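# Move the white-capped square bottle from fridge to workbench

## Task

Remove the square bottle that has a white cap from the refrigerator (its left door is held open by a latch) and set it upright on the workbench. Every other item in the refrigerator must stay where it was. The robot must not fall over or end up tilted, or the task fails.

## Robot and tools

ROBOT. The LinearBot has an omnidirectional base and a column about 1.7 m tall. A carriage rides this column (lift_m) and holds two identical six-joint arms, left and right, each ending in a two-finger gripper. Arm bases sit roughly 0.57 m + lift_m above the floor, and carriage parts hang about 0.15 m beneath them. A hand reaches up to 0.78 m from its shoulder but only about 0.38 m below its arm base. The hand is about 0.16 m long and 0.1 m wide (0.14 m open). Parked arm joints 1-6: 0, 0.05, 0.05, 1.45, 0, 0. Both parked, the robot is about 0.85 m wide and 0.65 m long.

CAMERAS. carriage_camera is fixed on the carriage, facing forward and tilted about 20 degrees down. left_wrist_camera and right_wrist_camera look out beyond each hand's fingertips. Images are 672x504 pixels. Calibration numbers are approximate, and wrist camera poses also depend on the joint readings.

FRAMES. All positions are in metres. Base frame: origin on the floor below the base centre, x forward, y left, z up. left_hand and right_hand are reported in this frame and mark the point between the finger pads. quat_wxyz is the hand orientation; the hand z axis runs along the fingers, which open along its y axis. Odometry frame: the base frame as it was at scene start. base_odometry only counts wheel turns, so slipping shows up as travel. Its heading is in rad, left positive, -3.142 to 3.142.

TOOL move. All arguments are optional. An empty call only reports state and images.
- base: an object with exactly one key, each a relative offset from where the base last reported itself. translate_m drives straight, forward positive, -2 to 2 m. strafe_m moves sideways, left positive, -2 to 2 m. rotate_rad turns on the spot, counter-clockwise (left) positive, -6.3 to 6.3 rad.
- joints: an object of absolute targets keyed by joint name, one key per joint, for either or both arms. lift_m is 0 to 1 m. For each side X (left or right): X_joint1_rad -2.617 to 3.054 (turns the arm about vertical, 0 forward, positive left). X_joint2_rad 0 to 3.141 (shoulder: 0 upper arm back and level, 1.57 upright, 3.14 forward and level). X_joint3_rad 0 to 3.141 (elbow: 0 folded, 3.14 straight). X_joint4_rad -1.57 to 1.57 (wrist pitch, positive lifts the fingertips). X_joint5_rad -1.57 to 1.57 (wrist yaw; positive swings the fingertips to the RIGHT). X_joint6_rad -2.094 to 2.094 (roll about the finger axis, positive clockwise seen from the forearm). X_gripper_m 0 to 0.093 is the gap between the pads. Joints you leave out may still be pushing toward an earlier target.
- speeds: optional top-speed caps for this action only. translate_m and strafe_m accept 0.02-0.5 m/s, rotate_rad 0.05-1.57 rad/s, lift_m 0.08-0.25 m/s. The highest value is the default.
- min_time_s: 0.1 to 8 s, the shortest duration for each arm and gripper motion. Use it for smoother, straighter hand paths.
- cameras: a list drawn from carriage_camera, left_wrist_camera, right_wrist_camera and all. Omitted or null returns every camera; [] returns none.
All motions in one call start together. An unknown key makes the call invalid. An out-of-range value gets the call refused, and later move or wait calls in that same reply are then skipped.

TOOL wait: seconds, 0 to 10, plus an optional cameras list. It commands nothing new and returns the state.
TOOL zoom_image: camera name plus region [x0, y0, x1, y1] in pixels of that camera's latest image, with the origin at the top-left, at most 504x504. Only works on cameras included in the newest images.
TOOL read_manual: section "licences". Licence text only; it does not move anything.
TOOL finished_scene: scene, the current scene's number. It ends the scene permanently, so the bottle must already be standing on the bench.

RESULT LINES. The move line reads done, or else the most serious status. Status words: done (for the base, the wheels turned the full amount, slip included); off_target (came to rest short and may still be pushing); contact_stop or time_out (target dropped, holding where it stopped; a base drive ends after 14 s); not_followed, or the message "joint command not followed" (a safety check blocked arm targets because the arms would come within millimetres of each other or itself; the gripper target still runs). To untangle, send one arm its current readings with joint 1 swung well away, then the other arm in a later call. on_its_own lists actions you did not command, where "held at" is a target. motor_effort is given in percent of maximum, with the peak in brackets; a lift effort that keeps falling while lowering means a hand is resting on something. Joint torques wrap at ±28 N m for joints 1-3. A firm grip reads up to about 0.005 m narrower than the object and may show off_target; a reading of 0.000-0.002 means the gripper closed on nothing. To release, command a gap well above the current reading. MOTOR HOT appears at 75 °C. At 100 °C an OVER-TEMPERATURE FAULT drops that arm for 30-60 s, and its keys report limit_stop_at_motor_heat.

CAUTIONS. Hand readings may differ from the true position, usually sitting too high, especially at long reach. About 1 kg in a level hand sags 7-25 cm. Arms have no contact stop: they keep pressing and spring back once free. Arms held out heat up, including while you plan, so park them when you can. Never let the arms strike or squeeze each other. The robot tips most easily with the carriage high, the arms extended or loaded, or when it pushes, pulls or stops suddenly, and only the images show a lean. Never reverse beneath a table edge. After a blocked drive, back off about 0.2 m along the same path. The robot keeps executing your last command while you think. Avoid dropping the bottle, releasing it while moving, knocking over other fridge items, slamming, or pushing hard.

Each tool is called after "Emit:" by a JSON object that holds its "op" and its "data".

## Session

Emit:
{"op": "move", "data": {"cameras": ["carriage_camera"]}}

Scene clock: 0.00 s.
Joint torques (N m): no reading
base_odometry: x=+0.000 y=+0.000 heading=+0.000
base_status: not commanded
joint_positions: lift_m=+0.300 left_joint1_rad=-0.007 left_joint2_rad=+0.050 left_joint3_rad=+0.032 left_joint4_rad=+1.420 left_joint5_rad=+0.044 left_joint6_rad=+0.030 left_gripper_m=+0.09396 right_joint1_rad=+0.008 right_joint2_rad=+0.053 right_joint3_rad=+0.060 right_joint4_rad=+1.485 right_joint5_rad=+0.002 right_joint6_rad=-0.014 right_gripper_m=+0.09396
joint_status: not commanded
motor_effort: lift_m=+24 drive_wheels=-1
left_hand: x=+0.2762 y=+0.2938 z=+1.2770 quat_wxyz=(+0.996, +0.024, +0.083, +0.010) (m; base frame)
right_hand: x=+0.2532 y=-0.3019 z=+1.2865 quat_wxyz=(+0.999, +0.001, +0.040, -0.003) (m; base frame)
pictures: carriage_camera
camera_calibration:
carriage_camera: T_world_to_cam=[[0.0454457, -0.998547, 0.0289474, -0.039313], [-0.353787, -0.0431872, -0.934329, 1.22887], [0.934221, 0.03222, -0.355235, 0.336645], [0, 0, 0, 1]] pos_world=[0.122044, 0.00296896, 1.2689]

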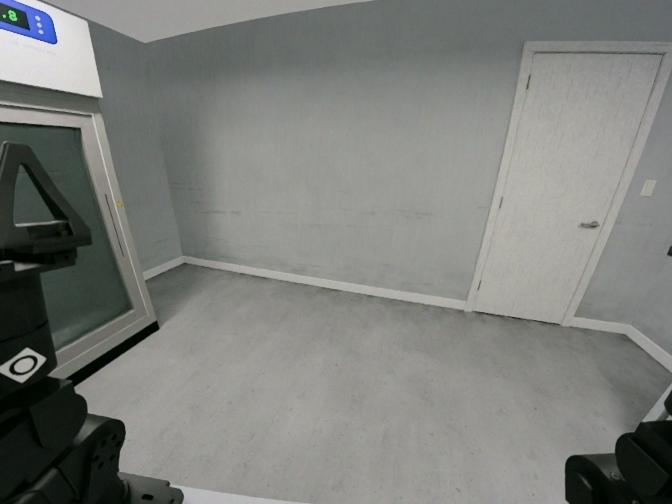

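Emit:
{"op": "move", "data": {"base": {"rotate_rad": 1.35}, "joints": {"lift_m": 0.4}, "cameras": ["carriage_camera"]}}

Emit:
{"op": "zoom_image", "data": {"camera": "carriage_camera", "region": [280, 80, 460, 240]}}

Scene clock: 9.03 s.
Joint torques (N m): left_arm=[0.34 3.75 4.97 0.02 -0.06 0.01] | right_arm=[0.05 3.34 6.05 -0.3 -0.02 -0.16]
move: done
base_odometry: x=+0.000 y=+0.000 heading=+1.350
base_status: done
joint_positions: lift_m=+0.400 left_joint1_rad=-0.007 left_joint2_rad=+0.050 left_joint3_rad=+0.032 left_joint4_rad=+1.420 left_joint5_rad=+0.044 left_joint6_rad=+0.030 left_gripper_m=+0.09397 right_joint1_rad=+0.008 right_joint2_rad=+0.053 right_joint3_rad=+0.060 right_joint4_rad=+1.484 right_joint5_rad=+0.002 right_joint6_rad=-0.014 right_gripper_m=+0.09397
joint_status: all done
motor_effort: lift_m=+26(32) drive_wheels=+6(13)
left_hand: x=+0.2763 y=+0.2938 z=+1.3768 quat_wxyz=(+0.996, +0.024, +0.084, +0.010) (m; base frame)
right_hand: x=+0.2535 y=-0.3019 z=+1.3863 quat_wxyz=(+0.999, +0.001, +0.040, -0.003) (m; base frame)
pictures: carriage_camera
camera_calibration:
carriage_camera: T_world_to_cam=[[0.0454457, -0.998547, 0.0289474, -0.0422026], [-0.353787, -0.0431872, -0.934329, 1.32214], [0.934221, 0.03222, -0.355235, 0.372106], [0, 0, 0, 1]]

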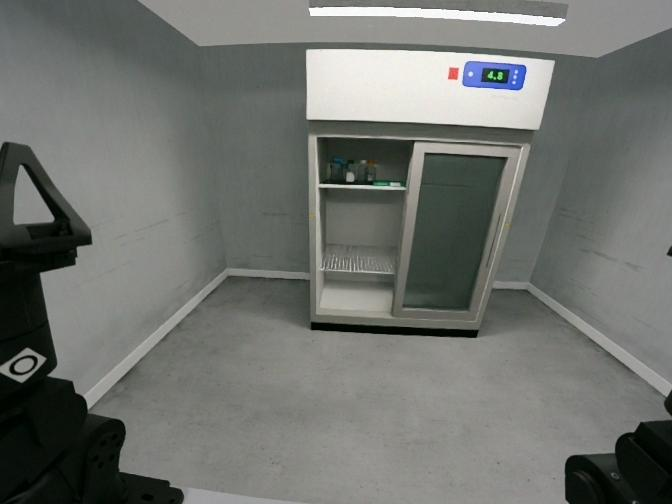

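Scaled by 2.800 from the camera's 672x504 image, which has a finer 960x720 frame.

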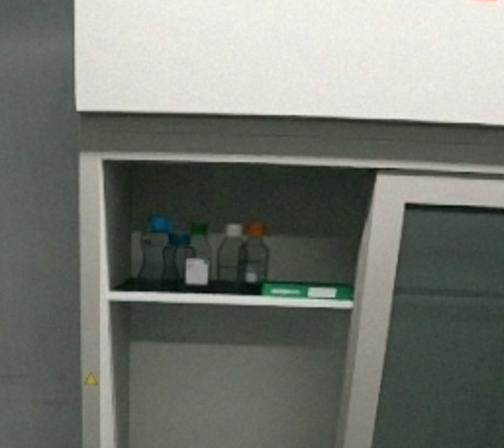

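Emit:
{"op": "move", "data": {"base": {"strafe_m": 0.19}, "joints": {"lift_m": 0.655, "right_joint1_rad": 0.0, "right_joint2_rad": 1.841, "right_joint3_rad": 0.736, "right_joint4_rad": 1.105, "right_joint5_rad": 0.0, "right_joint6_rad": 0.0, "right_gripper_m": 0.075}, "speeds": {"strafe_m": 0.3}, "min_time_s": 2.0, "cameras": []}}

Emit:
{"op": "move", "data": {"base": {"translate_m": 0.9}, "speeds": {"translate_m": 0.35}, "cameras": ["carriage_camera", "right_wrist_camera"]}}

Emit:
{"op": "zoom_image", "data": {"camera": "carriage_camera", "region": [370, 200, 470, 300]}}

Scene clock: 43.83 s.
Joint torques (N m): left_arm=[0.35 3.75 4.98 0.02 -0.06 0] | right_arm=[-0.61 -5.87 8.28 1.9 -0.03 -0.04]
move: done
base_odometry: x=-0.185 y=+0.041 heading=+1.351
base_status: done
joint_positions: lift_m=+0.655 left_joint1_rad=-0.007 left_joint2_rad=+0.050 left_joint3_rad=+0.032 left_joint4_rad=+1.420 left_joint5_rad=+0.044 left_joint6_rad=+0.030 left_gripper_m=+0.09397 right_joint1_rad=+0.006 right_joint2_rad=+1.825 right_joint3_rad=+0.712 right_joint4_rad=+1.103 right_joint5_rad=+0.001 right_joint6_rad=-0.011 right_gripper_m=+0.07507
joint_status: all done
motor_effort: lift_m=+25(32) drive_wheels=-8(14)
left_hand: x=+0.2763 y=+0.2938 z=+1.6318 quat_wxyz=(+0.996, +0.024, +0.084, +0.010) (m; base frame)
right_hand: x=+0.7272 y=-0.2989 z=+1.3803 quat_wxyz=(+0.703, -0.006, +0.711, -0.002) (m; base frame)
pictures: none

Scene clock: 48.10 s.
Joint torques (N m): left_arm=[0.38 3.77 4.79 0.07 -0.06 0] | right_arm=[-0.57 -5.87 8.2 1.92 -0.03 -0.04]
move: done
base_odometry: x=+0.011 y=+0.920 heading=+1.351
base_status: done
joint_positions: lift_m=+0.655 left_joint1_rad=-0.007 left_joint2_rad=+0.050 left_joint3_rad=+0.032 left_joint4_rad=+1.420 left_joint5_rad=+0.044 left_joint6_rad=+0.030 left_gripper_m=+0.09397 right_joint1_rad=+0.006 right_joint2_rad=+1.825 right_joint3_rad=+0.712 right_joint4_rad=+1.102 right_joint5_rad=+0.001 right_joint6_rad=-0.011 right_gripper_m=+0.07507
motor_effort: lift_m=+25(26) drive_wheels=-4(14)
left_hand: x=+0.2763 y=+0.2938 z=+1.6318 quat_wxyz=(+0.996, +0.024, +0.084, +0.010) (m; base frame)
right_hand: x=+0.7273 y=-0.2989 z=+1.3801 quat_wxyz=(+0.703, -0.005, +0.711, -0.002) (m; base frame)
pictures: carriage_camera, right_wrist_camera
camera_calibration:
carriage_camera: T_world_to_cam=[[0.0454457, -0.998547, 0.0289474, -0.0495848], [-0.353787, -0.0431872, -0.934329, 1.56041], [0.934221, 0.03222, -0.355235, 0.462697], [0, 0, 0, 1]]
right_wrist_camera: T_world_to_cam=[[0.0422652, -0.998828, -0.0236016, -0.295166], [-0.610841, -0.00713972, -0.791721, 1.53743], [0.790625, 0.0478791, -0.610426, 0.404844], [0, 0, 0, 1]]

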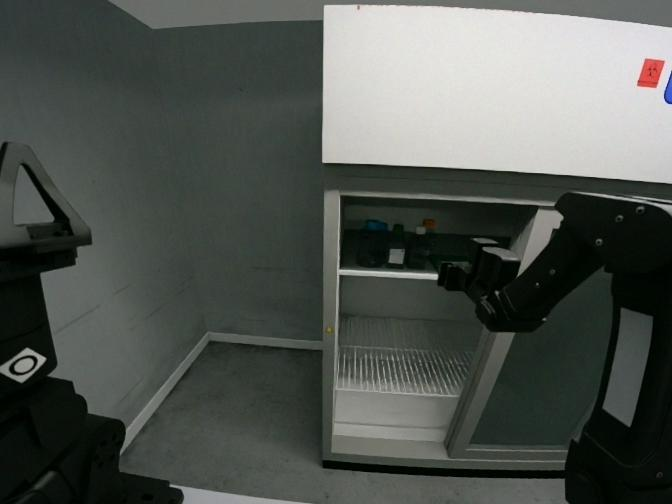

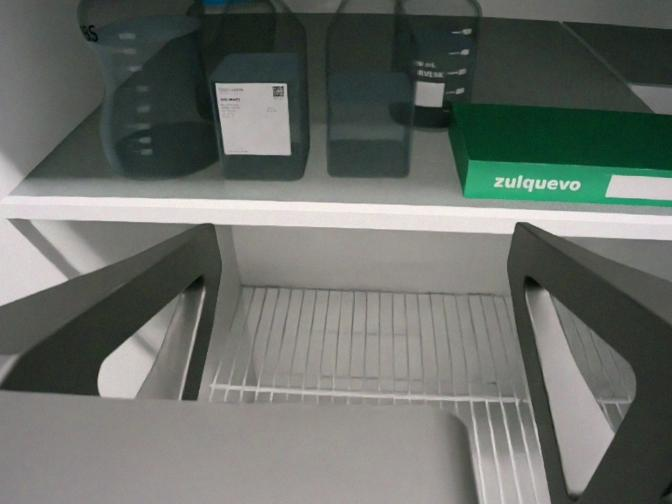

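Scaled by 5.040 from the camera's 672x504 image, which has a finer 960x720 frame.

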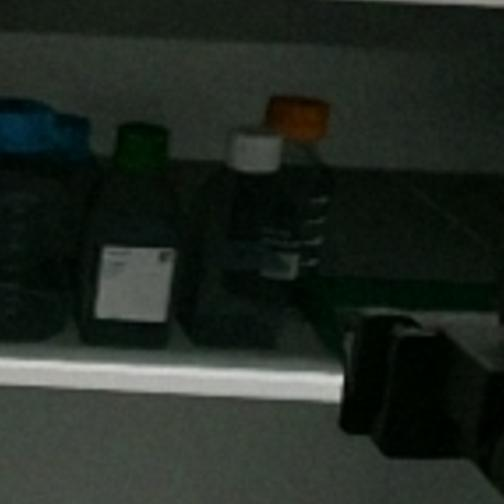

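Emit:
{"op": "move", "data": {"base": {"translate_m": 0.25}, "speeds": {"translate_m": 0.2}, "cameras": ["carriage_camera", "right_wrist_camera"]}}

Scene clock: 77.13 s.
Joint torques (N m): left_arm=[0.35 3.75 4.81 0.08 -0.07 0.01] | right_arm=[-0.58 -5.81 8.21 1.92 -0.03 -0.04]
move: done
base_odometry: x=+0.065 y=+1.164 heading=+1.352
base_status: done
joint_positions: lift_m=+0.655 left_joint1_rad=-0.007 left_joint2_rad=+0.050 left_joint3_rad=+0.032 left_joint4_rad=+1.419 left_joint5_rad=+0.044 left_joint6_rad=+0.030 left_gripper_m=+0.09397 right_joint1_rad=+0.006 right_joint2_rad=+1.825 right_joint3_rad=+0.712 right_joint4_rad=+1.101 right_joint5_rad=+0.001 right_joint6_rad=-0.011 right_gripper_m=+0.07507
motor_effort: lift_m=+25(25) drive_wheels=+2(13)
left_hand: x=+0.2765 y=+0.2938 z=+1.6317 quat_wxyz=(+0.996, +0.024, +0.084, +0.010) (m; base frame)
right_hand: x=+0.7273 y=-0.2989 z=+1.3800 quat_wxyz=(+0.703, -0.005, +0.711, -0.002) (m; base frame)
pictures: carriage_camera, right_wrist_camera
camera_calibration:
carriage_camera: T_world_to_cam=[[0.0454457, -0.998547, 0.0289474, -0.0495848], [-0.353787, -0.0431872, -0.934329, 1.56041], [0.934221, 0.03222, -0.355235, 0.462697], [0, 0, 0, 1]]
right_wrist_camera: T_world_to_cam=[[0.0422562, -0.998828, -0.0236154, -0.295142], [-0.611143, -0.0071416, -0.791488, 1.53725], [0.790392, 0.0478776, -0.610728, 0.405372], [0, 0, 0, 1]]

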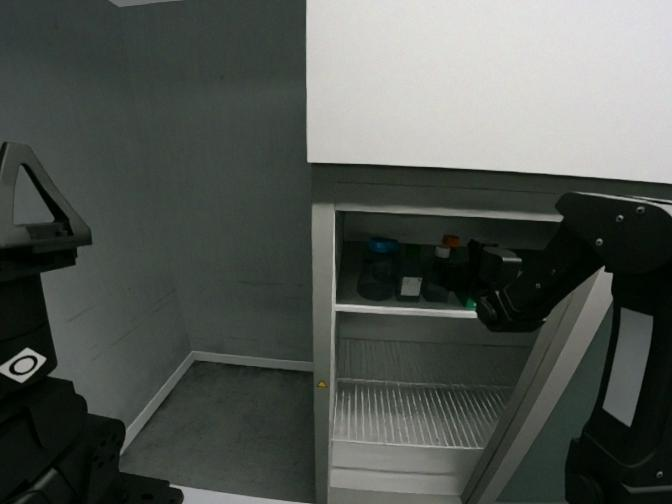

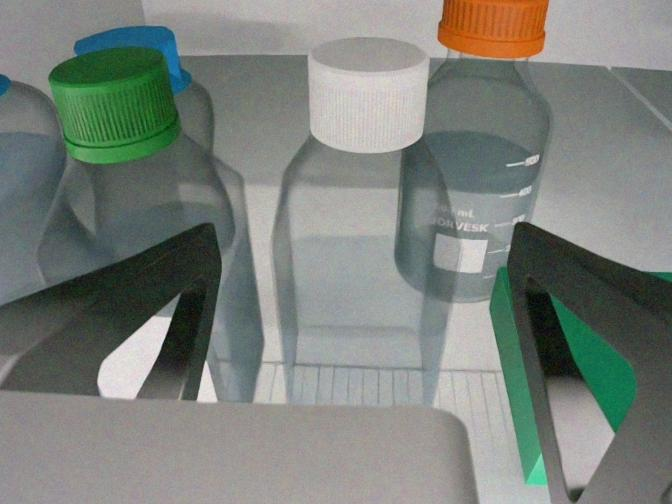

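Emit:
{"op": "move", "data": {"base": {"translate_m": 0.097}, "speeds": {"translate_m": 0.12}, "cameras": ["right_wrist_camera"]}}

Scene clock: 98.83 s.
Joint torques (N m): left_arm=[0.35 3.73 4.96 0.04 -0.07 0.01] | right_arm=[-0.57 -5.86 8.23 1.91 -0.04 -0.04]
move: done
base_odometry: x=+0.086 y=+1.259 heading=+1.352
base_status: done
joint_positions: lift_m=+0.655 left_joint1_rad=-0.007 left_joint2_rad=+0.050 left_joint3_rad=+0.032 left_joint4_rad=+1.419 left_joint5_rad=+0.044 left_joint6_rad=+0.030 left_gripper_m=+0.09397 right_joint1_rad=+0.006 right_joint2_rad=+1.825 right_joint3_rad=+0.712 right_joint4_rad=+1.101 right_joint5_rad=+0.001 right_joint6_rad=-0.011 right_gripper_m=+0.07507
motor_effort: lift_m=+25(26) drive_wheels=-4(13)
left_hand: x=+0.2765 y=+0.2938 z=+1.6317 quat_wxyz=(+0.996, +0.024, +0.084, +0.010) (m; base frame)
right_hand: x=+0.7273 y=-0.2989 z=+1.3800 quat_wxyz=(+0.703, -0.005, +0.711, -0.002) (m; base frame)
pictures: right_wrist_camera
camera_calibration:
right_wrist_camera: T_world_to_cam=[[0.0422562, -0.998828, -0.0236154, -0.295142], [-0.611143, -0.0071416, -0.791488, 1.53725], [0.790392, 0.0478776, -0.610728, 0.405372], [0, 0, 0, 1]]

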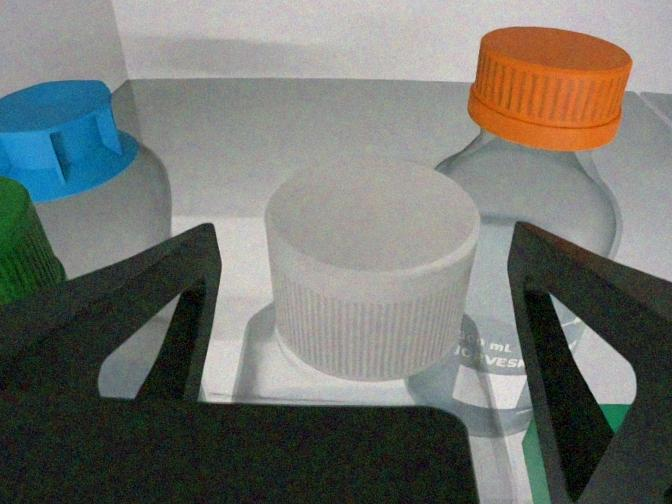

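Emit:
{"op": "move", "data": {"joints": {"right_gripper_m": 0.036}, "min_time_s": 2.0, "cameras": ["right_wrist_camera"]}}

Emit:
{"op": "move", "data": {"joints": {"lift_m": 0.68, "right_joint4_rad": 1.255}, "speeds": {"lift_m": 0.08}, "min_time_s": 1.5, "cameras": ["carriage_camera", "right_wrist_camera"]}}

Emit:
{"op": "zoom_image", "data": {"camera": "carriage_camera", "region": [380, 240, 500, 340]}}

Scene clock: 116.67 s.
Joint torques (N m): left_arm=[0.34 3.71 5 0.03 -0.07 0] | right_arm=[-0.58 -5.87 8.21 1.89 -0.03 -0.08]
move: off_target
base_odometry: x=+0.086 y=+1.259 heading=+1.352
joint_positions: lift_m=+0.655 left_joint1_rad=-0.007 left_joint2_rad=+0.050 left_joint3_rad=+0.032 left_joint4_rad=+1.419 left_joint5_rad=+0.044 left_joint6_rad=+0.030 left_gripper_m=+0.09397 right_joint1_rad=+0.006 right_joint2_rad=+1.825 right_joint3_rad=+0.712 right_joint4_rad=+1.104 right_joint5_rad=+0.001 right_joint6_rad=-0.007 right_gripper_m=+0.04392
joint_status: right_gripper_m off_target (ended at +0.04394, target +0.03600)
motor_effort: lift_m=+25(25) drive_wheels=-4(7)
left_hand: x=+0.2765 y=+0.2938 z=+1.6317 quat_wxyz=(+0.996, +0.024, +0.084, +0.010) (m; base frame)
right_hand: x=+0.7273 y=-0.2988 z=+1.3806 quat_wxyz=(+0.704, -0.004, +0.710, -0.001) (m; base frame)
pictures: right_wrist_camera
camera_calibration:
right_wrist_camera: T_world_to_cam=[[0.0426584, -0.998726, -0.026966, -0.2907], [-0.609341, -0.00461819, -0.792895, 1.53908], [0.79176, 0.0502551, -0.608761, 0.402709], [0, 0, 0, 1]]

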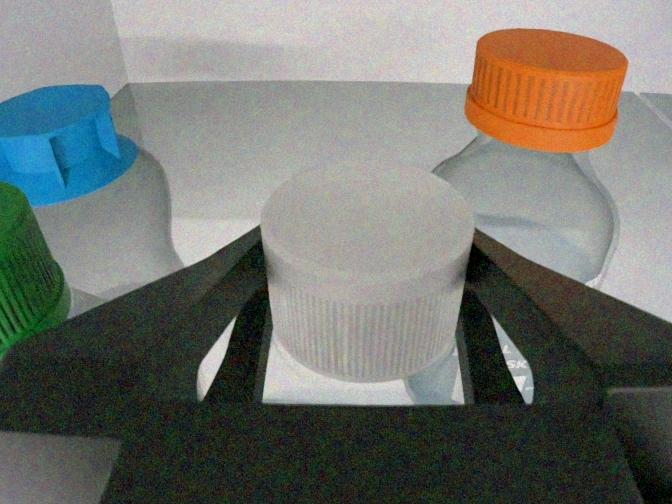

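Scene clock: 118.47 s.
Joint torques (N m): left_arm=[0.36 3.71 5 0.04 -0.06 0] | right_arm=[-0.58 -7.06 8.14 3.02 -0.03 -0.1]
move: off_target
base_odometry: x=+0.086 y=+1.259 heading=+1.352
joint_positions: lift_m=+0.680 left_joint1_rad=-0.007 left_joint2_rad=+0.050 left_joint3_rad=+0.032 left_joint4_rad=+1.419 left_joint5_rad=+0.044 left_joint6_rad=+0.030 left_gripper_m=+0.09397 right_joint1_rad=+0.006 right_joint2_rad=+1.839 right_joint3_rad=+0.712 right_joint4_rad=+1.132 right_joint5_rad=+0.001 right_joint6_rad=-0.006 right_gripper_m=+0.04342
joint_status: right_joint4_rad off_target (ended at +1.132, target +1.255); the others done
motor_effort: lift_m=+26(31) drive_wheels=+4(7)
left_hand: x=+0.2765 y=+0.2938 z=+1.6567 quat_wxyz=(+0.996, +0.024, +0.084, +0.010) (m; base frame)
right_hand: x=+0.7282 y=-0.2988 z=+1.4059 quat_wxyz=(+0.709, -0.004, +0.705, +0.000) (m; base frame)
pictures: carriage_camera, right_wrist_camera
camera_calibration:
carriage_camera: T_world_to_cam=[[0.0454457, -0.998547, 0.0289474, -0.0503064], [-0.353787, -0.0431872, -0.934329, 1.5837], [0.934221, 0.03222, -0.355235, 0.471553], [0, 0, 0, 1]]
right_wrist_camera: T_world_to_cam=[[0.043053, -0.998681, -0.0279589, -0.288929], [-0.59779, -0.00332787, -0.801646, 1.56392], [0.800496, 0.0512268, -0.597145, 0.395002], [0, 0, 0, 1]]

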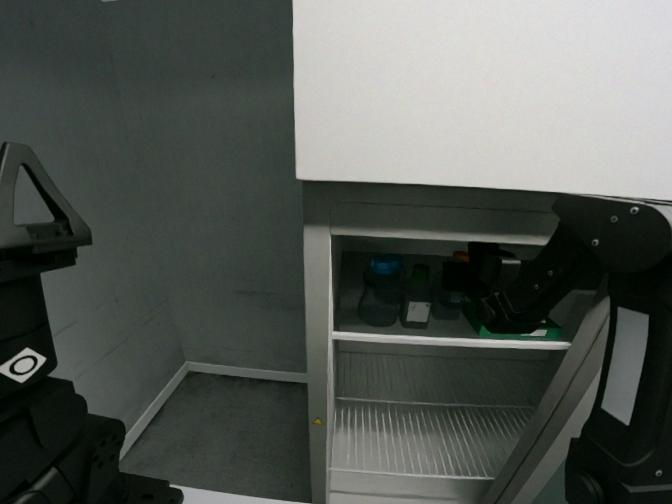

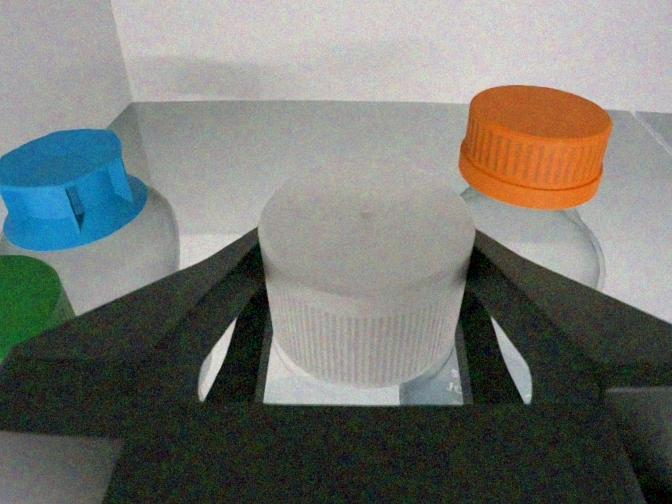

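Scaled by 4.200 from the camera's 672x504 image, which has a finer 960x720 frame.

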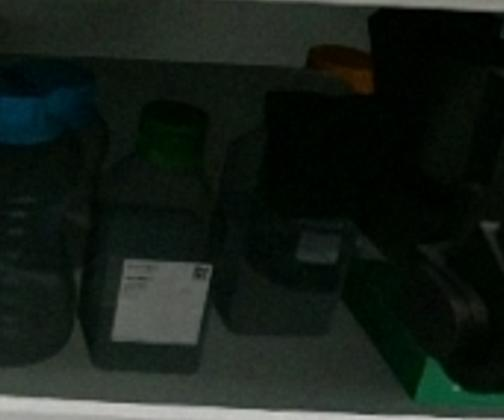

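Emit:
{"op": "move", "data": {"joints": {"lift_m": 0.672}, "speeds": {"lift_m": 0.08}, "cameras": []}}

Emit:
{"op": "move", "data": {"base": {"translate_m": -0.35}, "speeds": {"translate_m": 0.12}, "cameras": ["carriage_camera"]}}

Emit:
{"op": "move", "data": {"base": {"translate_m": -0.4}, "joints": {"lift_m": 0.45}, "speeds": {"translate_m": 0.3, "lift_m": 0.15}, "cameras": []}}

Emit:
{"op": "move", "data": {"base": {"rotate_rad": 3.1416}, "speeds": {"rotate_rad": 0.9}, "cameras": ["carriage_camera"]}}

Scene clock: 136.97 s.
Joint torques (N m): left_arm=[0.38 3.77 5.03 0.02 -0.07 -0.01] | right_arm=[-0.61 -7.75 8.14 2.96 -0.03 -0.1]
move: done
base_odometry: x=+0.086 y=+1.259 heading=+1.352
joint_positions: lift_m=+0.672 left_joint1_rad=-0.007 left_joint2_rad=+0.050 left_joint3_rad=+0.032 left_joint4_rad=+1.419 left_joint5_rad=+0.044 left_joint6_rad=+0.030 left_gripper_m=+0.09397 right_joint1_rad=+0.006 right_joint2_rad=+1.847 right_joint3_rad=+0.712 right_joint4_rad=+1.138 right_joint5_rad=+0.001 right_joint6_rad=-0.006 right_gripper_m=+0.04341
joint_status: all done
motor_effort: lift_m=+22(22) drive_wheels=-2(7)
left_hand: x=+0.2765 y=+0.2938 z=+1.6492 quat_wxyz=(+0.996, +0.024, +0.084, +0.010) (m; base frame)
right_hand: x=+0.7286 y=-0.2988 z=+1.3963 quat_wxyz=(+0.708, -0.004, +0.706, +0.000) (m; base frame)
pictures: none

Scene clock: 140.77 s.
Joint torques (N m): left_arm=[0.36 3.73 5.04 0.05 -0.07 -0.01] | right_arm=[-0.55 -7.73 8.09 2.95 -0.03 -0.1]
move: done
base_odometry: x=+0.009 y=+0.917 heading=+1.352
base_status: done
joint_positions: lift_m=+0.672 left_joint1_rad=-0.007 left_joint2_rad=+0.050 left_joint3_rad=+0.032 left_joint4_rad=+1.418 left_joint5_rad=+0.044 left_joint6_rad=+0.030 left_gripper_m=+0.09397 right_joint1_rad=+0.006 right_joint2_rad=+1.847 right_joint3_rad=+0.712 right_joint4_rad=+1.139 right_joint5_rad=+0.001 right_joint6_rad=-0.006 right_gripper_m=+0.04341
motor_effort: lift_m=+22(22) drive_wheels=+1(11)
left_hand: x=+0.2767 y=+0.2938 z=+1.6492 quat_wxyz=(+0.996, +0.024, +0.085, +0.010) (m; base frame)
right_hand: x=+0.7286 y=-0.2988 z=+1.3967 quat_wxyz=(+0.709, -0.004, +0.705, +0.000) (m; base frame)
pictures: carriage_camera
camera_calibration:
carriage_camera: T_world_to_cam=[[0.0454457, -0.998547, 0.0289474, -0.0500909], [-0.353787, -0.0431872, -0.934329, 1.57675], [0.934221, 0.03222, -0.355235, 0.468908], [0, 0, 0, 1]]

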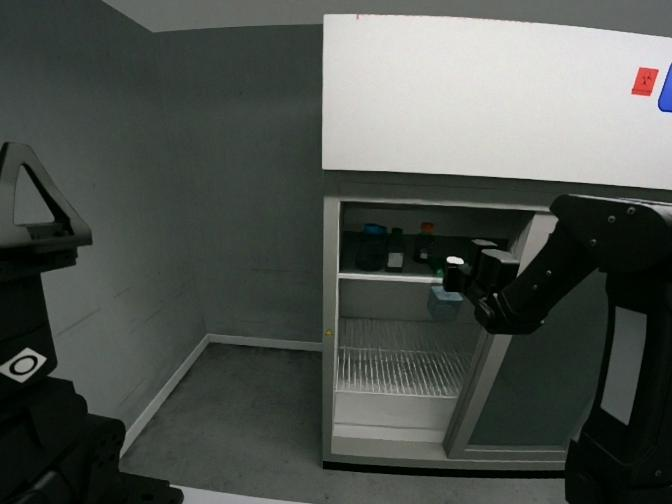

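Scene clock: 143.67 s.
Joint torques (N m): left_arm=[0.35 3.75 5 0.07 -0.06 0] | right_arm=[-0.57 -7.97 8.08 2.98 -0.03 -0.1]
move: done
base_odometry: x=-0.078 y=+0.527 heading=+1.352
base_status: done
joint_positions: lift_m=+0.450 left_joint1_rad=-0.007 left_joint2_rad=+0.050 left_joint3_rad=+0.032 left_joint4_rad=+1.418 left_joint5_rad=+0.044 left_joint6_rad=+0.030 left_gripper_m=+0.09397 right_joint1_rad=+0.006 right_joint2_rad=+1.850 right_joint3_rad=+0.712 right_joint4_rad=+1.135 right_joint5_rad=+0.001 right_joint6_rad=-0.006 right_gripper_m=+0.04341
joint_status: all done
motor_effort: lift_m=+22(24) drive_wheels=-1(11)
left_hand: x=+0.2768 y=+0.2938 z=+1.4271 quat_wxyz=(+0.996, +0.024, +0.085, +0.010) (m; base frame)
right_hand: x=+0.7287 y=-0.2988 z=+1.1722 quat_wxyz=(+0.706, -0.004, +0.708, +0.000) (m; base frame)
pictures: none

Scene clock: 148.57 s.
Joint torques (N m): left_arm=[0.38 3.73 5 0.06 -0.06 -0.01] | right_arm=[0.01 -8.02 8.09 2.98 -0.01 -0.11]
move: done
base_odometry: x=-0.078 y=+0.527 heading=-1.790
base_status: done
joint_positions: lift_m=+0.450 left_joint1_rad=-0.007 left_joint2_rad=+0.050 left_joint3_rad=+0.032 left_joint4_rad=+1.418 left_joint5_rad=+0.044 left_joint6_rad=+0.030 left_gripper_m=+0.09398 right_joint1_rad=+0.000 right_joint2_rad=+1.850 right_joint3_rad=+0.712 right_joint4_rad=+1.136 right_joint5_rad=+0.000 right_joint6_rad=-0.004 right_gripper_m=+0.04339
motor_effort: lift_m=+22(22) drive_wheels=+2(13)
left_hand: x=+0.2768 y=+0.2938 z=+1.4271 quat_wxyz=(+0.996, +0.024, +0.085, +0.010) (m; base frame)
right_hand: x=+0.7288 y=-0.3015 z=+1.1724 quat_wxyz=(+0.707, -0.002, +0.707, -0.001) (m; base frame)
pictures: carriage_camera
camera_calibration:
carriage_camera: T_world_to_cam=[[0.0454457, -0.998547, 0.0289474, -0.0436617], [-0.353787, -0.0431872, -0.934329, 1.36923], [0.934221, 0.03222, -0.355235, 0.39001], [0, 0, 0, 1]]

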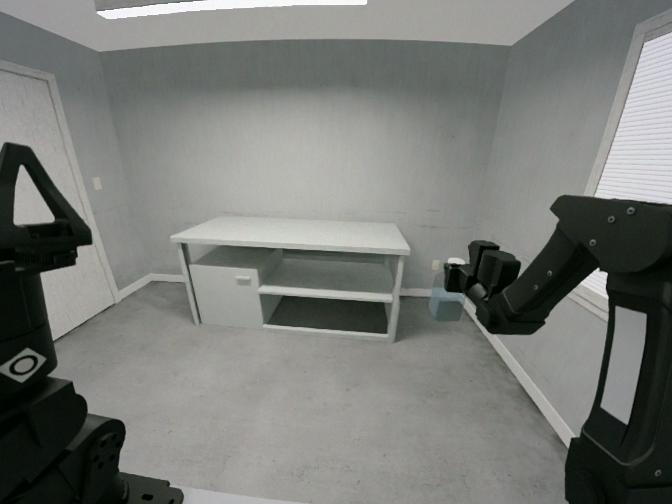

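Emit:
{"op": "move", "data": {"base": {"strafe_m": 0.42}, "speeds": {"strafe_m": 0.35}, "cameras": []}}

Emit:
{"op": "move", "data": {"base": {"translate_m": 1.13}, "joints": {"lift_m": 0.38}, "speeds": {"translate_m": 0.35, "lift_m": 0.08}, "cameras": ["carriage_camera", "right_wrist_camera"]}}

Emit:
{"op": "zoom_image", "data": {"camera": "carriage_camera", "region": [380, 220, 560, 400]}}

Scene clock: 167.00 s.
Joint torques (N m): left_arm=[0.35 3.74 5 0.06 -0.07 0] | right_arm=[-0.23 -7.99 8.06 2.98 0 -0.12]
move: done
base_odometry: x=+0.332 y=+0.436 heading=-1.789
base_status: done
joint_positions: lift_m=+0.450 left_joint1_rad=-0.007 left_joint2_rad=+0.050 left_joint3_rad=+0.032 left_joint4_rad=+1.418 left_joint5_rad=+0.044 left_joint6_rad=+0.030 left_gripper_m=+0.09398 right_joint1_rad=+0.003 right_joint2_rad=+1.850 right_joint3_rad=+0.712 right_joint4_rad=+1.137 right_joint5_rad=-0.002 right_joint6_rad=-0.003 right_gripper_m=+0.04339
motor_effort: lift_m=+22(22) drive_wheels=-1(17)
left_hand: x=+0.2768 y=+0.2938 z=+1.4271 quat_wxyz=(+0.996, +0.024, +0.085, +0.010) (m; base frame)
right_hand: x=+0.7288 y=-0.3000 z=+1.1726 quat_wxyz=(+0.707, -0.003, +0.707, +0.001) (m; base frame)
pictures: none

Scene clock: 172.00 s.
Joint torques (N m): left_arm=[0.36 3.73 4.97 0.04 -0.07 0] | right_arm=[-0.24 -7.95 8.06 2.97 0.01 -0.12]
move: done
base_odometry: x=+0.089 y=-0.667 heading=-1.789
base_status: done
joint_positions: lift_m=+0.380 left_joint1_rad=-0.007 left_joint2_rad=+0.050 left_joint3_rad=+0.032 left_joint4_rad=+1.419 left_joint5_rad=+0.044 left_joint6_rad=+0.030 left_gripper_m=+0.09398 right_joint1_rad=+0.003 right_joint2_rad=+1.850 right_joint3_rad=+0.712 right_joint4_rad=+1.139 right_joint5_rad=-0.002 right_joint6_rad=-0.003 right_gripper_m=+0.04339
joint_status: all done
motor_effort: lift_m=+22(23) drive_wheels=-5(14)
left_hand: x=+0.2765 y=+0.2938 z=+1.3572 quat_wxyz=(+0.996, +0.024, +0.084, +0.010) (m; base frame)
right_hand: x=+0.7288 y=-0.3000 z=+1.1031 quat_wxyz=(+0.708, -0.003, +0.707, +0.001) (m; base frame)
pictures: carriage_camera, right_wrist_camera
camera_calibration:
carriage_camera: T_world_to_cam=[[0.0454457, -0.998547, 0.0289474, -0.0416369], [-0.353787, -0.0431872, -0.934329, 1.30388], [0.934221, 0.03222, -0.355235, 0.365163], [0, 0, 0, 1]]
right_wrist_camera: T_world_to_cam=[[0.0425681, -0.99862, -0.0307627, -0.295129], [-0.600855, -0.000988247, -0.799358, 1.32195], [0.798224, 0.0525111, -0.600068, 0.219031], [0, 0, 0, 1]]

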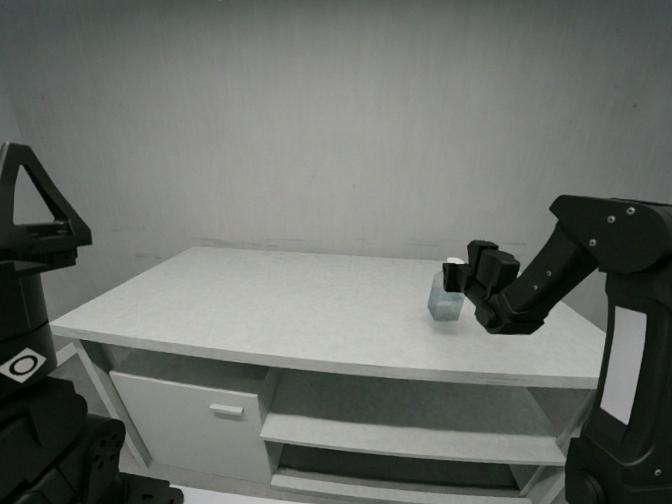

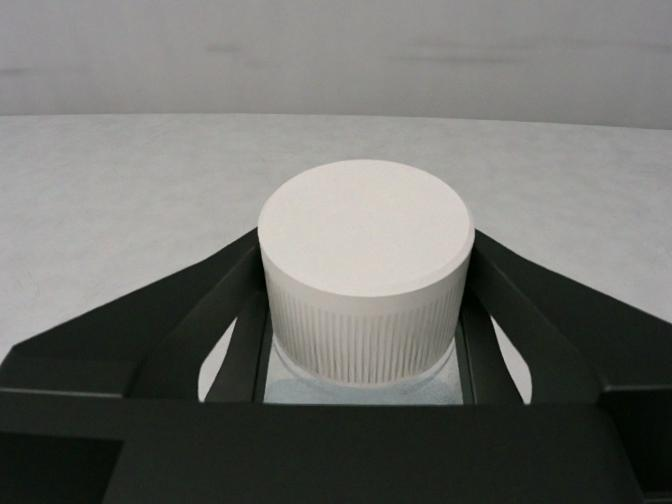

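Scaled by 2.800 from the camera's 672x504 image, which has a finer 960x720 frame.

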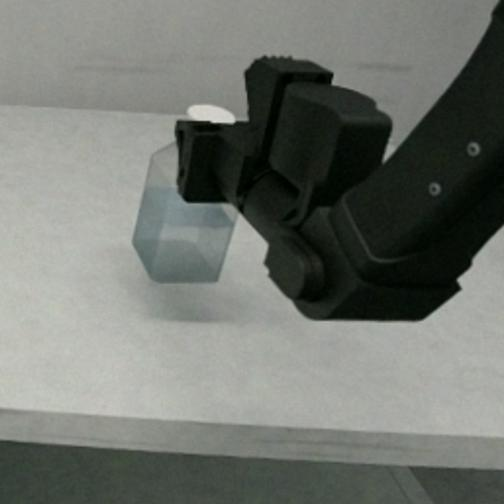

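Emit:
{"op": "move", "data": {"joints": {"lift_m": 0.322}, "speeds": {"lift_m": 0.1}, "cameras": []}}

Emit:
{"op": "move", "data": {"joints": {"lift_m": 0.312}, "speeds": {"lift_m": 0.08}, "cameras": ["carriage_camera"]}}

Emit:
{"op": "zoom_image", "data": {"camera": "carriage_camera", "region": [400, 240, 500, 340]}}

Scene clock: 187.00 s.
Joint torques (N m): left_arm=[0.36 3.75 4.97 0.04 -0.07 -0.01] | right_arm=[-0.23 -7.98 8.06 2.98 0.01 -0.12]
move: done
base_odometry: x=+0.089 y=-0.667 heading=-1.789
joint_positions: lift_m=+0.322 left_joint1_rad=-0.007 left_joint2_rad=+0.050 left_joint3_rad=+0.032 left_joint4_rad=+1.419 left_joint5_rad=+0.044 left_joint6_rad=+0.030 left_gripper_m=+0.09398 right_joint1_rad=+0.003 right_joint2_rad=+1.850 right_joint3_rad=+0.712 right_joint4_rad=+1.136 right_joint5_rad=-0.002 right_joint6_rad=-0.003 right_gripper_m=+0.04339
joint_status: all done
motor_effort: lift_m=+22(22) drive_wheels=-4(6)
left_hand: x=+0.2765 y=+0.2938 z=+1.2992 quat_wxyz=(+0.996, +0.024, +0.084, +0.010) (m; base frame)
right_hand: x=+0.7288 y=-0.3000 z=+1.0444 quat_wxyz=(+0.707, -0.003, +0.708, +0.001) (m; base frame)
pictures: none

Scene clock: 187.63 s.
Joint torques (N m): left_arm=[0.39 3.74 4.96 0.03 -0.07 0] | right_arm=[-0.24 -8.06 8.16 2.97 0 -0.12]
move: done
base_odometry: x=+0.089 y=-0.667 heading=-1.789
joint_positions: lift_m=+0.312 left_joint1_rad=-0.007 left_joint2_rad=+0.050 left_joint3_rad=+0.032 left_joint4_rad=+1.419 left_joint5_rad=+0.044 left_joint6_rad=+0.030 left_gripper_m=+0.09398 right_joint1_rad=+0.003 right_joint2_rad=+1.851 right_joint3_rad=+0.712 right_joint4_rad=+1.138 right_joint5_rad=-0.002 right_joint6_rad=-0.003 right_gripper_m=+0.04339
joint_status: all done
motor_effort: lift_m=+22(22) drive_wheels=-6(8)
left_hand: x=+0.2765 y=+0.2938 z=+1.2892 quat_wxyz=(+0.996, +0.024, +0.084, +0.010) (m; base frame)
right_hand: x=+0.7288 y=-0.3000 z=+1.0344 quat_wxyz=(+0.707, -0.003, +0.707, +0.001) (m; base frame)
pictures: carriage_camera
camera_calibration:
carriage_camera: T_world_to_cam=[[0.0454457, -0.998547, 0.0289474, -0.0396692], [-0.353787, -0.0431872, -0.934329, 1.24037], [0.934221, 0.03222, -0.355235, 0.341016], [0, 0, 0, 1]]

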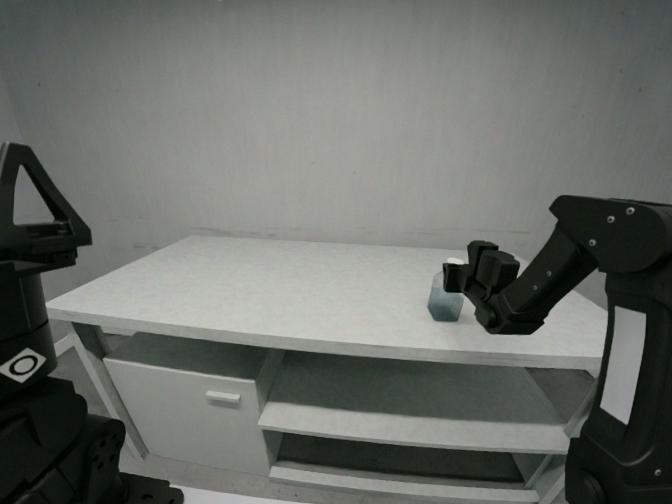

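Scaled by 5.040 from the camera's 672x504 image, which has a finer 960x720 frame.

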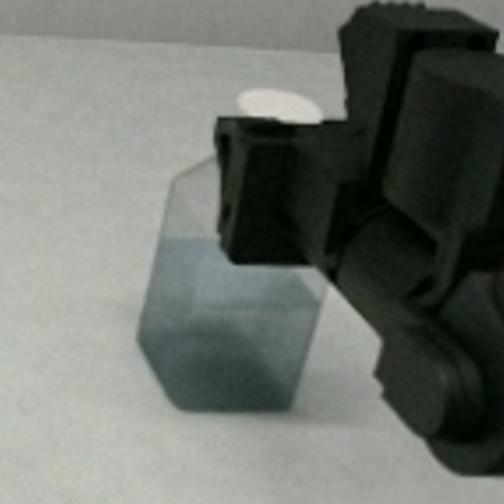

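Emit:
{"op": "move", "data": {"joints": {"lift_m": 0.304}, "speeds": {"lift_m": 0.08}, "cameras": []}}

Scene clock: 196.00 s.
Joint torques (N m): left_arm=[0.38 3.75 4.88 0.03 -0.06 -0.01] | right_arm=[-0.23 -8.09 8.1 2.77 -0.01 -0.13]
move: done
base_odometry: x=+0.089 y=-0.667 heading=-1.789
joint_positions: lift_m=+0.304 left_joint1_rad=-0.007 left_joint2_rad=+0.050 left_joint3_rad=+0.032 left_joint4_rad=+1.420 left_joint5_rad=+0.044 left_joint6_rad=+0.030 left_gripper_m=+0.09398 right_joint1_rad=+0.003 right_joint2_rad=+1.851 right_joint3_rad=+0.712 right_joint4_rad=+1.159 right_joint5_rad=-0.002 right_joint6_rad=-0.002 right_gripper_m=+0.04339
joint_status: all done
motor_effort: lift_m=+21(23) drive_wheels=+4(8)
left_hand: x=+0.2764 y=+0.2938 z=+1.2813 quat_wxyz=(+0.996, +0.024, +0.084, +0.010) (m; base frame)
right_hand: x=+0.7288 y=-0.3001 z=+1.0315 quat_wxyz=(+0.714, -0.002, +0.700, +0.001) (m; base frame)
pictures: none

Emit:
{"op": "move", "data": {"joints": {"lift_m": 0.307, "right_joint4_rad": 1.13, "right_joint2_rad": 1.857}, "speeds": {"lift_m": 0.08}, "min_time_s": 1.0, "cameras": ["carriage_camera"]}}

Emit:
{"op": "zoom_image", "data": {"camera": "carriage_camera", "region": [400, 240, 500, 340]}}

Scene clock: 204.80 s.
Joint torques (N m): left_arm=[0.39 3.71 4.97 0.03 -0.07 0] | right_arm=[-0.23 -6.71 7.92 1.86 0.01 -0.13]
move: done
base_odometry: x=+0.089 y=-0.667 heading=-1.789
joint_positions: lift_m=+0.307 left_joint1_rad=-0.007 left_joint2_rad=+0.050 left_joint3_rad=+0.032 left_joint4_rad=+1.420 left_joint5_rad=+0.044 left_joint6_rad=+0.030 left_gripper_m=+0.09398 right_joint1_rad=+0.003 right_joint2_rad=+1.851 right_joint3_rad=+0.715 right_joint4_rad=+1.134 right_joint5_rad=-0.002 right_joint6_rad=-0.002 right_gripper_m=+0.04339
joint_status: all done
motor_effort: lift_m=+27(30) drive_wheels=-2(6)
left_hand: x=+0.2764 y=+0.2938 z=+1.2836 quat_wxyz=(+0.996, +0.024, +0.084, +0.010) (m; base frame)
right_hand: x=+0.7293 y=-0.3001 z=+1.0287 quat_wxyz=(+0.706, -0.002, +0.708, +0.001) (m; base frame)
pictures: carriage_camera
camera_calibration:
carriage_camera: T_world_to_cam=[[0.0454457, -0.998547, 0.0289474, -0.0395064], [-0.353787, -0.0431872, -0.934329, 1.23512], [0.934221, 0.03222, -0.355235, 0.339018], [0, 0, 0, 1]]

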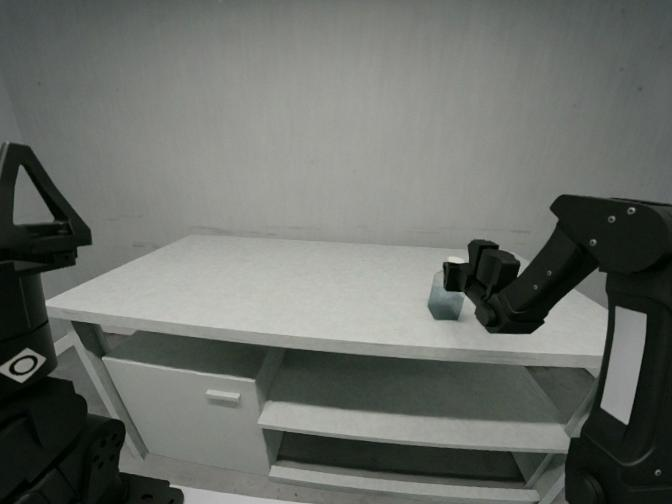

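Scaled by 5.040 from the camera's 672x504 image, which has a finer 960x720 frame.

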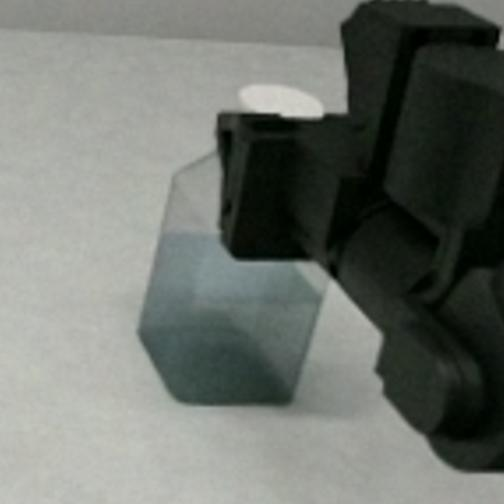

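Emit:
{"op": "move", "data": {"joints": {"right_gripper_m": 0.078}, "min_time_s": 2.0, "cameras": ["right_wrist_camera"]}}

Emit:
{"op": "move", "data": {"base": {"translate_m": -0.3}, "speeds": {"translate_m": 0.15}, "cameras": ["carriage_camera", "right_wrist_camera"]}}

Emit:
{"op": "zoom_image", "data": {"camera": "carriage_camera", "region": [380, 200, 500, 320]}}

Scene clock: 215.53 s.
Joint torques (N m): left_arm=[0.35 3.73 4.97 0.03 -0.07 -0.01] | right_arm=[-0.24 -6.74 7.88 1.86 0 -0.13]
move: done
base_odometry: x=+0.089 y=-0.667 heading=-1.789
joint_positions: lift_m=+0.307 left_joint1_rad=-0.007 left_joint2_rad=+0.050 left_joint3_rad=+0.032 left_joint4_rad=+1.420 left_joint5_rad=+0.044 left_joint6_rad=+0.030 left_gripper_m=+0.09398 right_joint1_rad=+0.003 right_joint2_rad=+1.851 right_joint3_rad=+0.715 right_joint4_rad=+1.131 right_joint5_rad=-0.002 right_joint6_rad=-0.002 right_gripper_m=+0.07795
joint_status: all done
motor_effort: lift_m=+27(27) drive_wheels=-5(7)
left_hand: x=+0.2764 y=+0.2938 z=+1.2836 quat_wxyz=(+0.996, +0.024, +0.084, +0.010) (m; base frame)
right_hand: x=+0.7293 y=-0.3001 z=+1.0281 quat_wxyz=(+0.705, -0.002, +0.709, +0.001) (m; base frame)
pictures: right_wrist_camera
camera_calibration:
right_wrist_camera: T_world_to_cam=[[0.0419949, -0.998613, -0.0317652, -0.296071], [-0.605726, -0.00016288, -0.795674, 1.26232], [0.794565, 0.0526552, -0.604892, 0.18129], [0, 0, 0, 1]]

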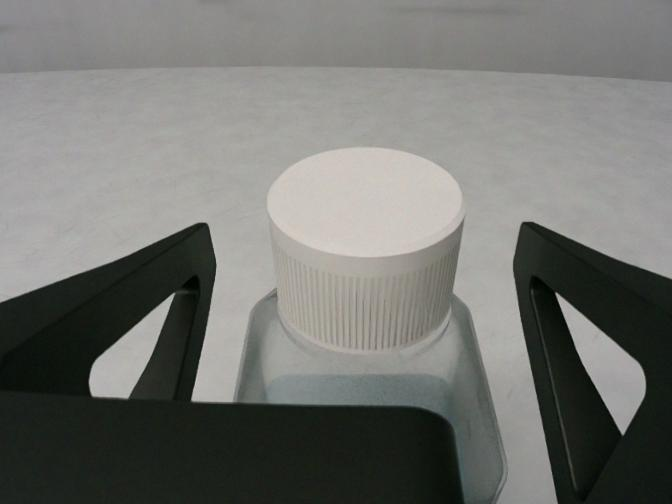

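Scene clock: 218.50 s.
Joint torques (N m): left_arm=[0.35 3.75 5.01 0.03 -0.07 0] | right_arm=[-0.23 -6.8 7.87 1.89 0.01 -0.13]
move: done
base_odometry: x=+0.154 y=-0.375 heading=-1.788
base_status: done
joint_positions: lift_m=+0.307 left_joint1_rad=-0.007 left_joint2_rad=+0.050 left_joint3_rad=+0.032 left_joint4_rad=+1.419 left_joint5_rad=+0.044 left_joint6_rad=+0.030 left_gripper_m=+0.09398 right_joint1_rad=+0.003 right_joint2_rad=+1.851 right_joint3_rad=+0.715 right_joint4_rad=+1.128 right_joint5_rad=-0.002 right_joint6_rad=-0.002 right_gripper_m=+0.07795
motor_effort: lift_m=+27(27) drive_wheels=+1(12)
left_hand: x=+0.2766 y=+0.2938 z=+1.2836 quat_wxyz=(+0.996, +0.024, +0.084, +0.010) (m; base frame)
right_hand: x=+0.7293 y=-0.3001 z=+1.0274 quat_wxyz=(+0.704, -0.002, +0.710, +0.001) (m; base frame)
pictures: carriage_camera, right_wrist_camera
camera_calibration:
carriage_camera: T_world_to_cam=[[0.0454457, -0.998547, 0.0289474, -0.0395064], [-0.353787, -0.0431872, -0.934329, 1.23512], [0.934221, 0.03222, -0.355235, 0.339018], [0, 0, 0, 1]]
right_wrist_camera: T_world_to_cam=[[0.0418978, -0.998613, -0.0318848, -0.295902], [-0.608151, -0.000169612, -0.793821, 1.26168], [0.792715, 0.0526501, -0.607315, 0.184653], [0, 0, 0, 1]]

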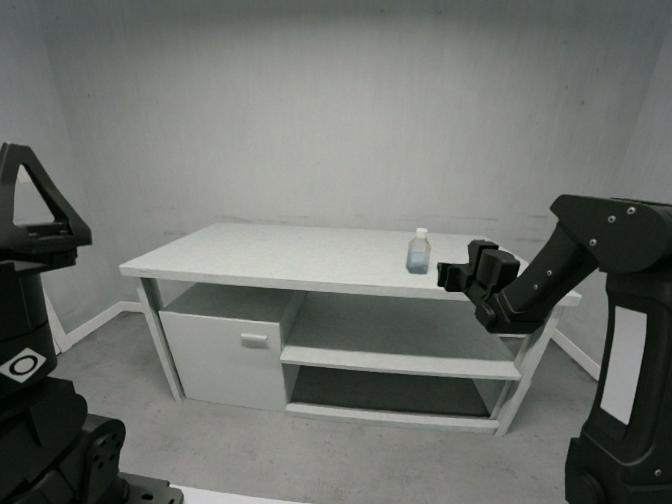

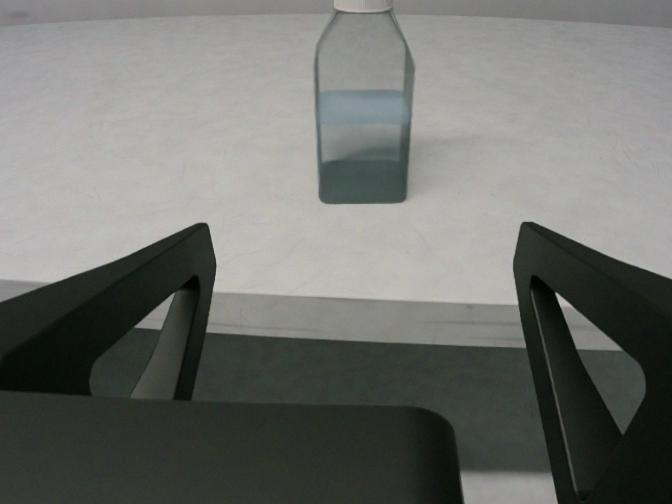

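Scaled by 4.200 from the camera's 672x504 image, which has a finer 960x720 frame.

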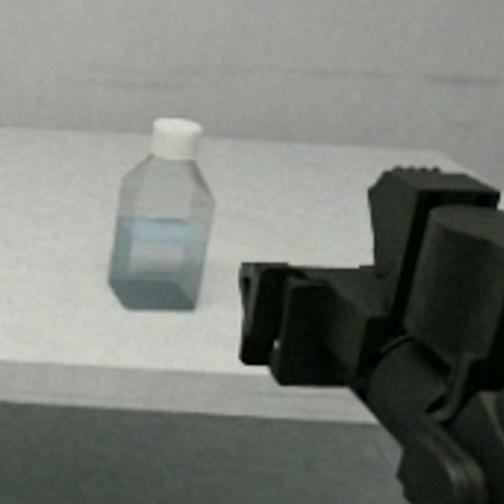

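Emit:
{"op": "finished_scene", "data": {"scene": 2}}

The scene is finished: the task was done.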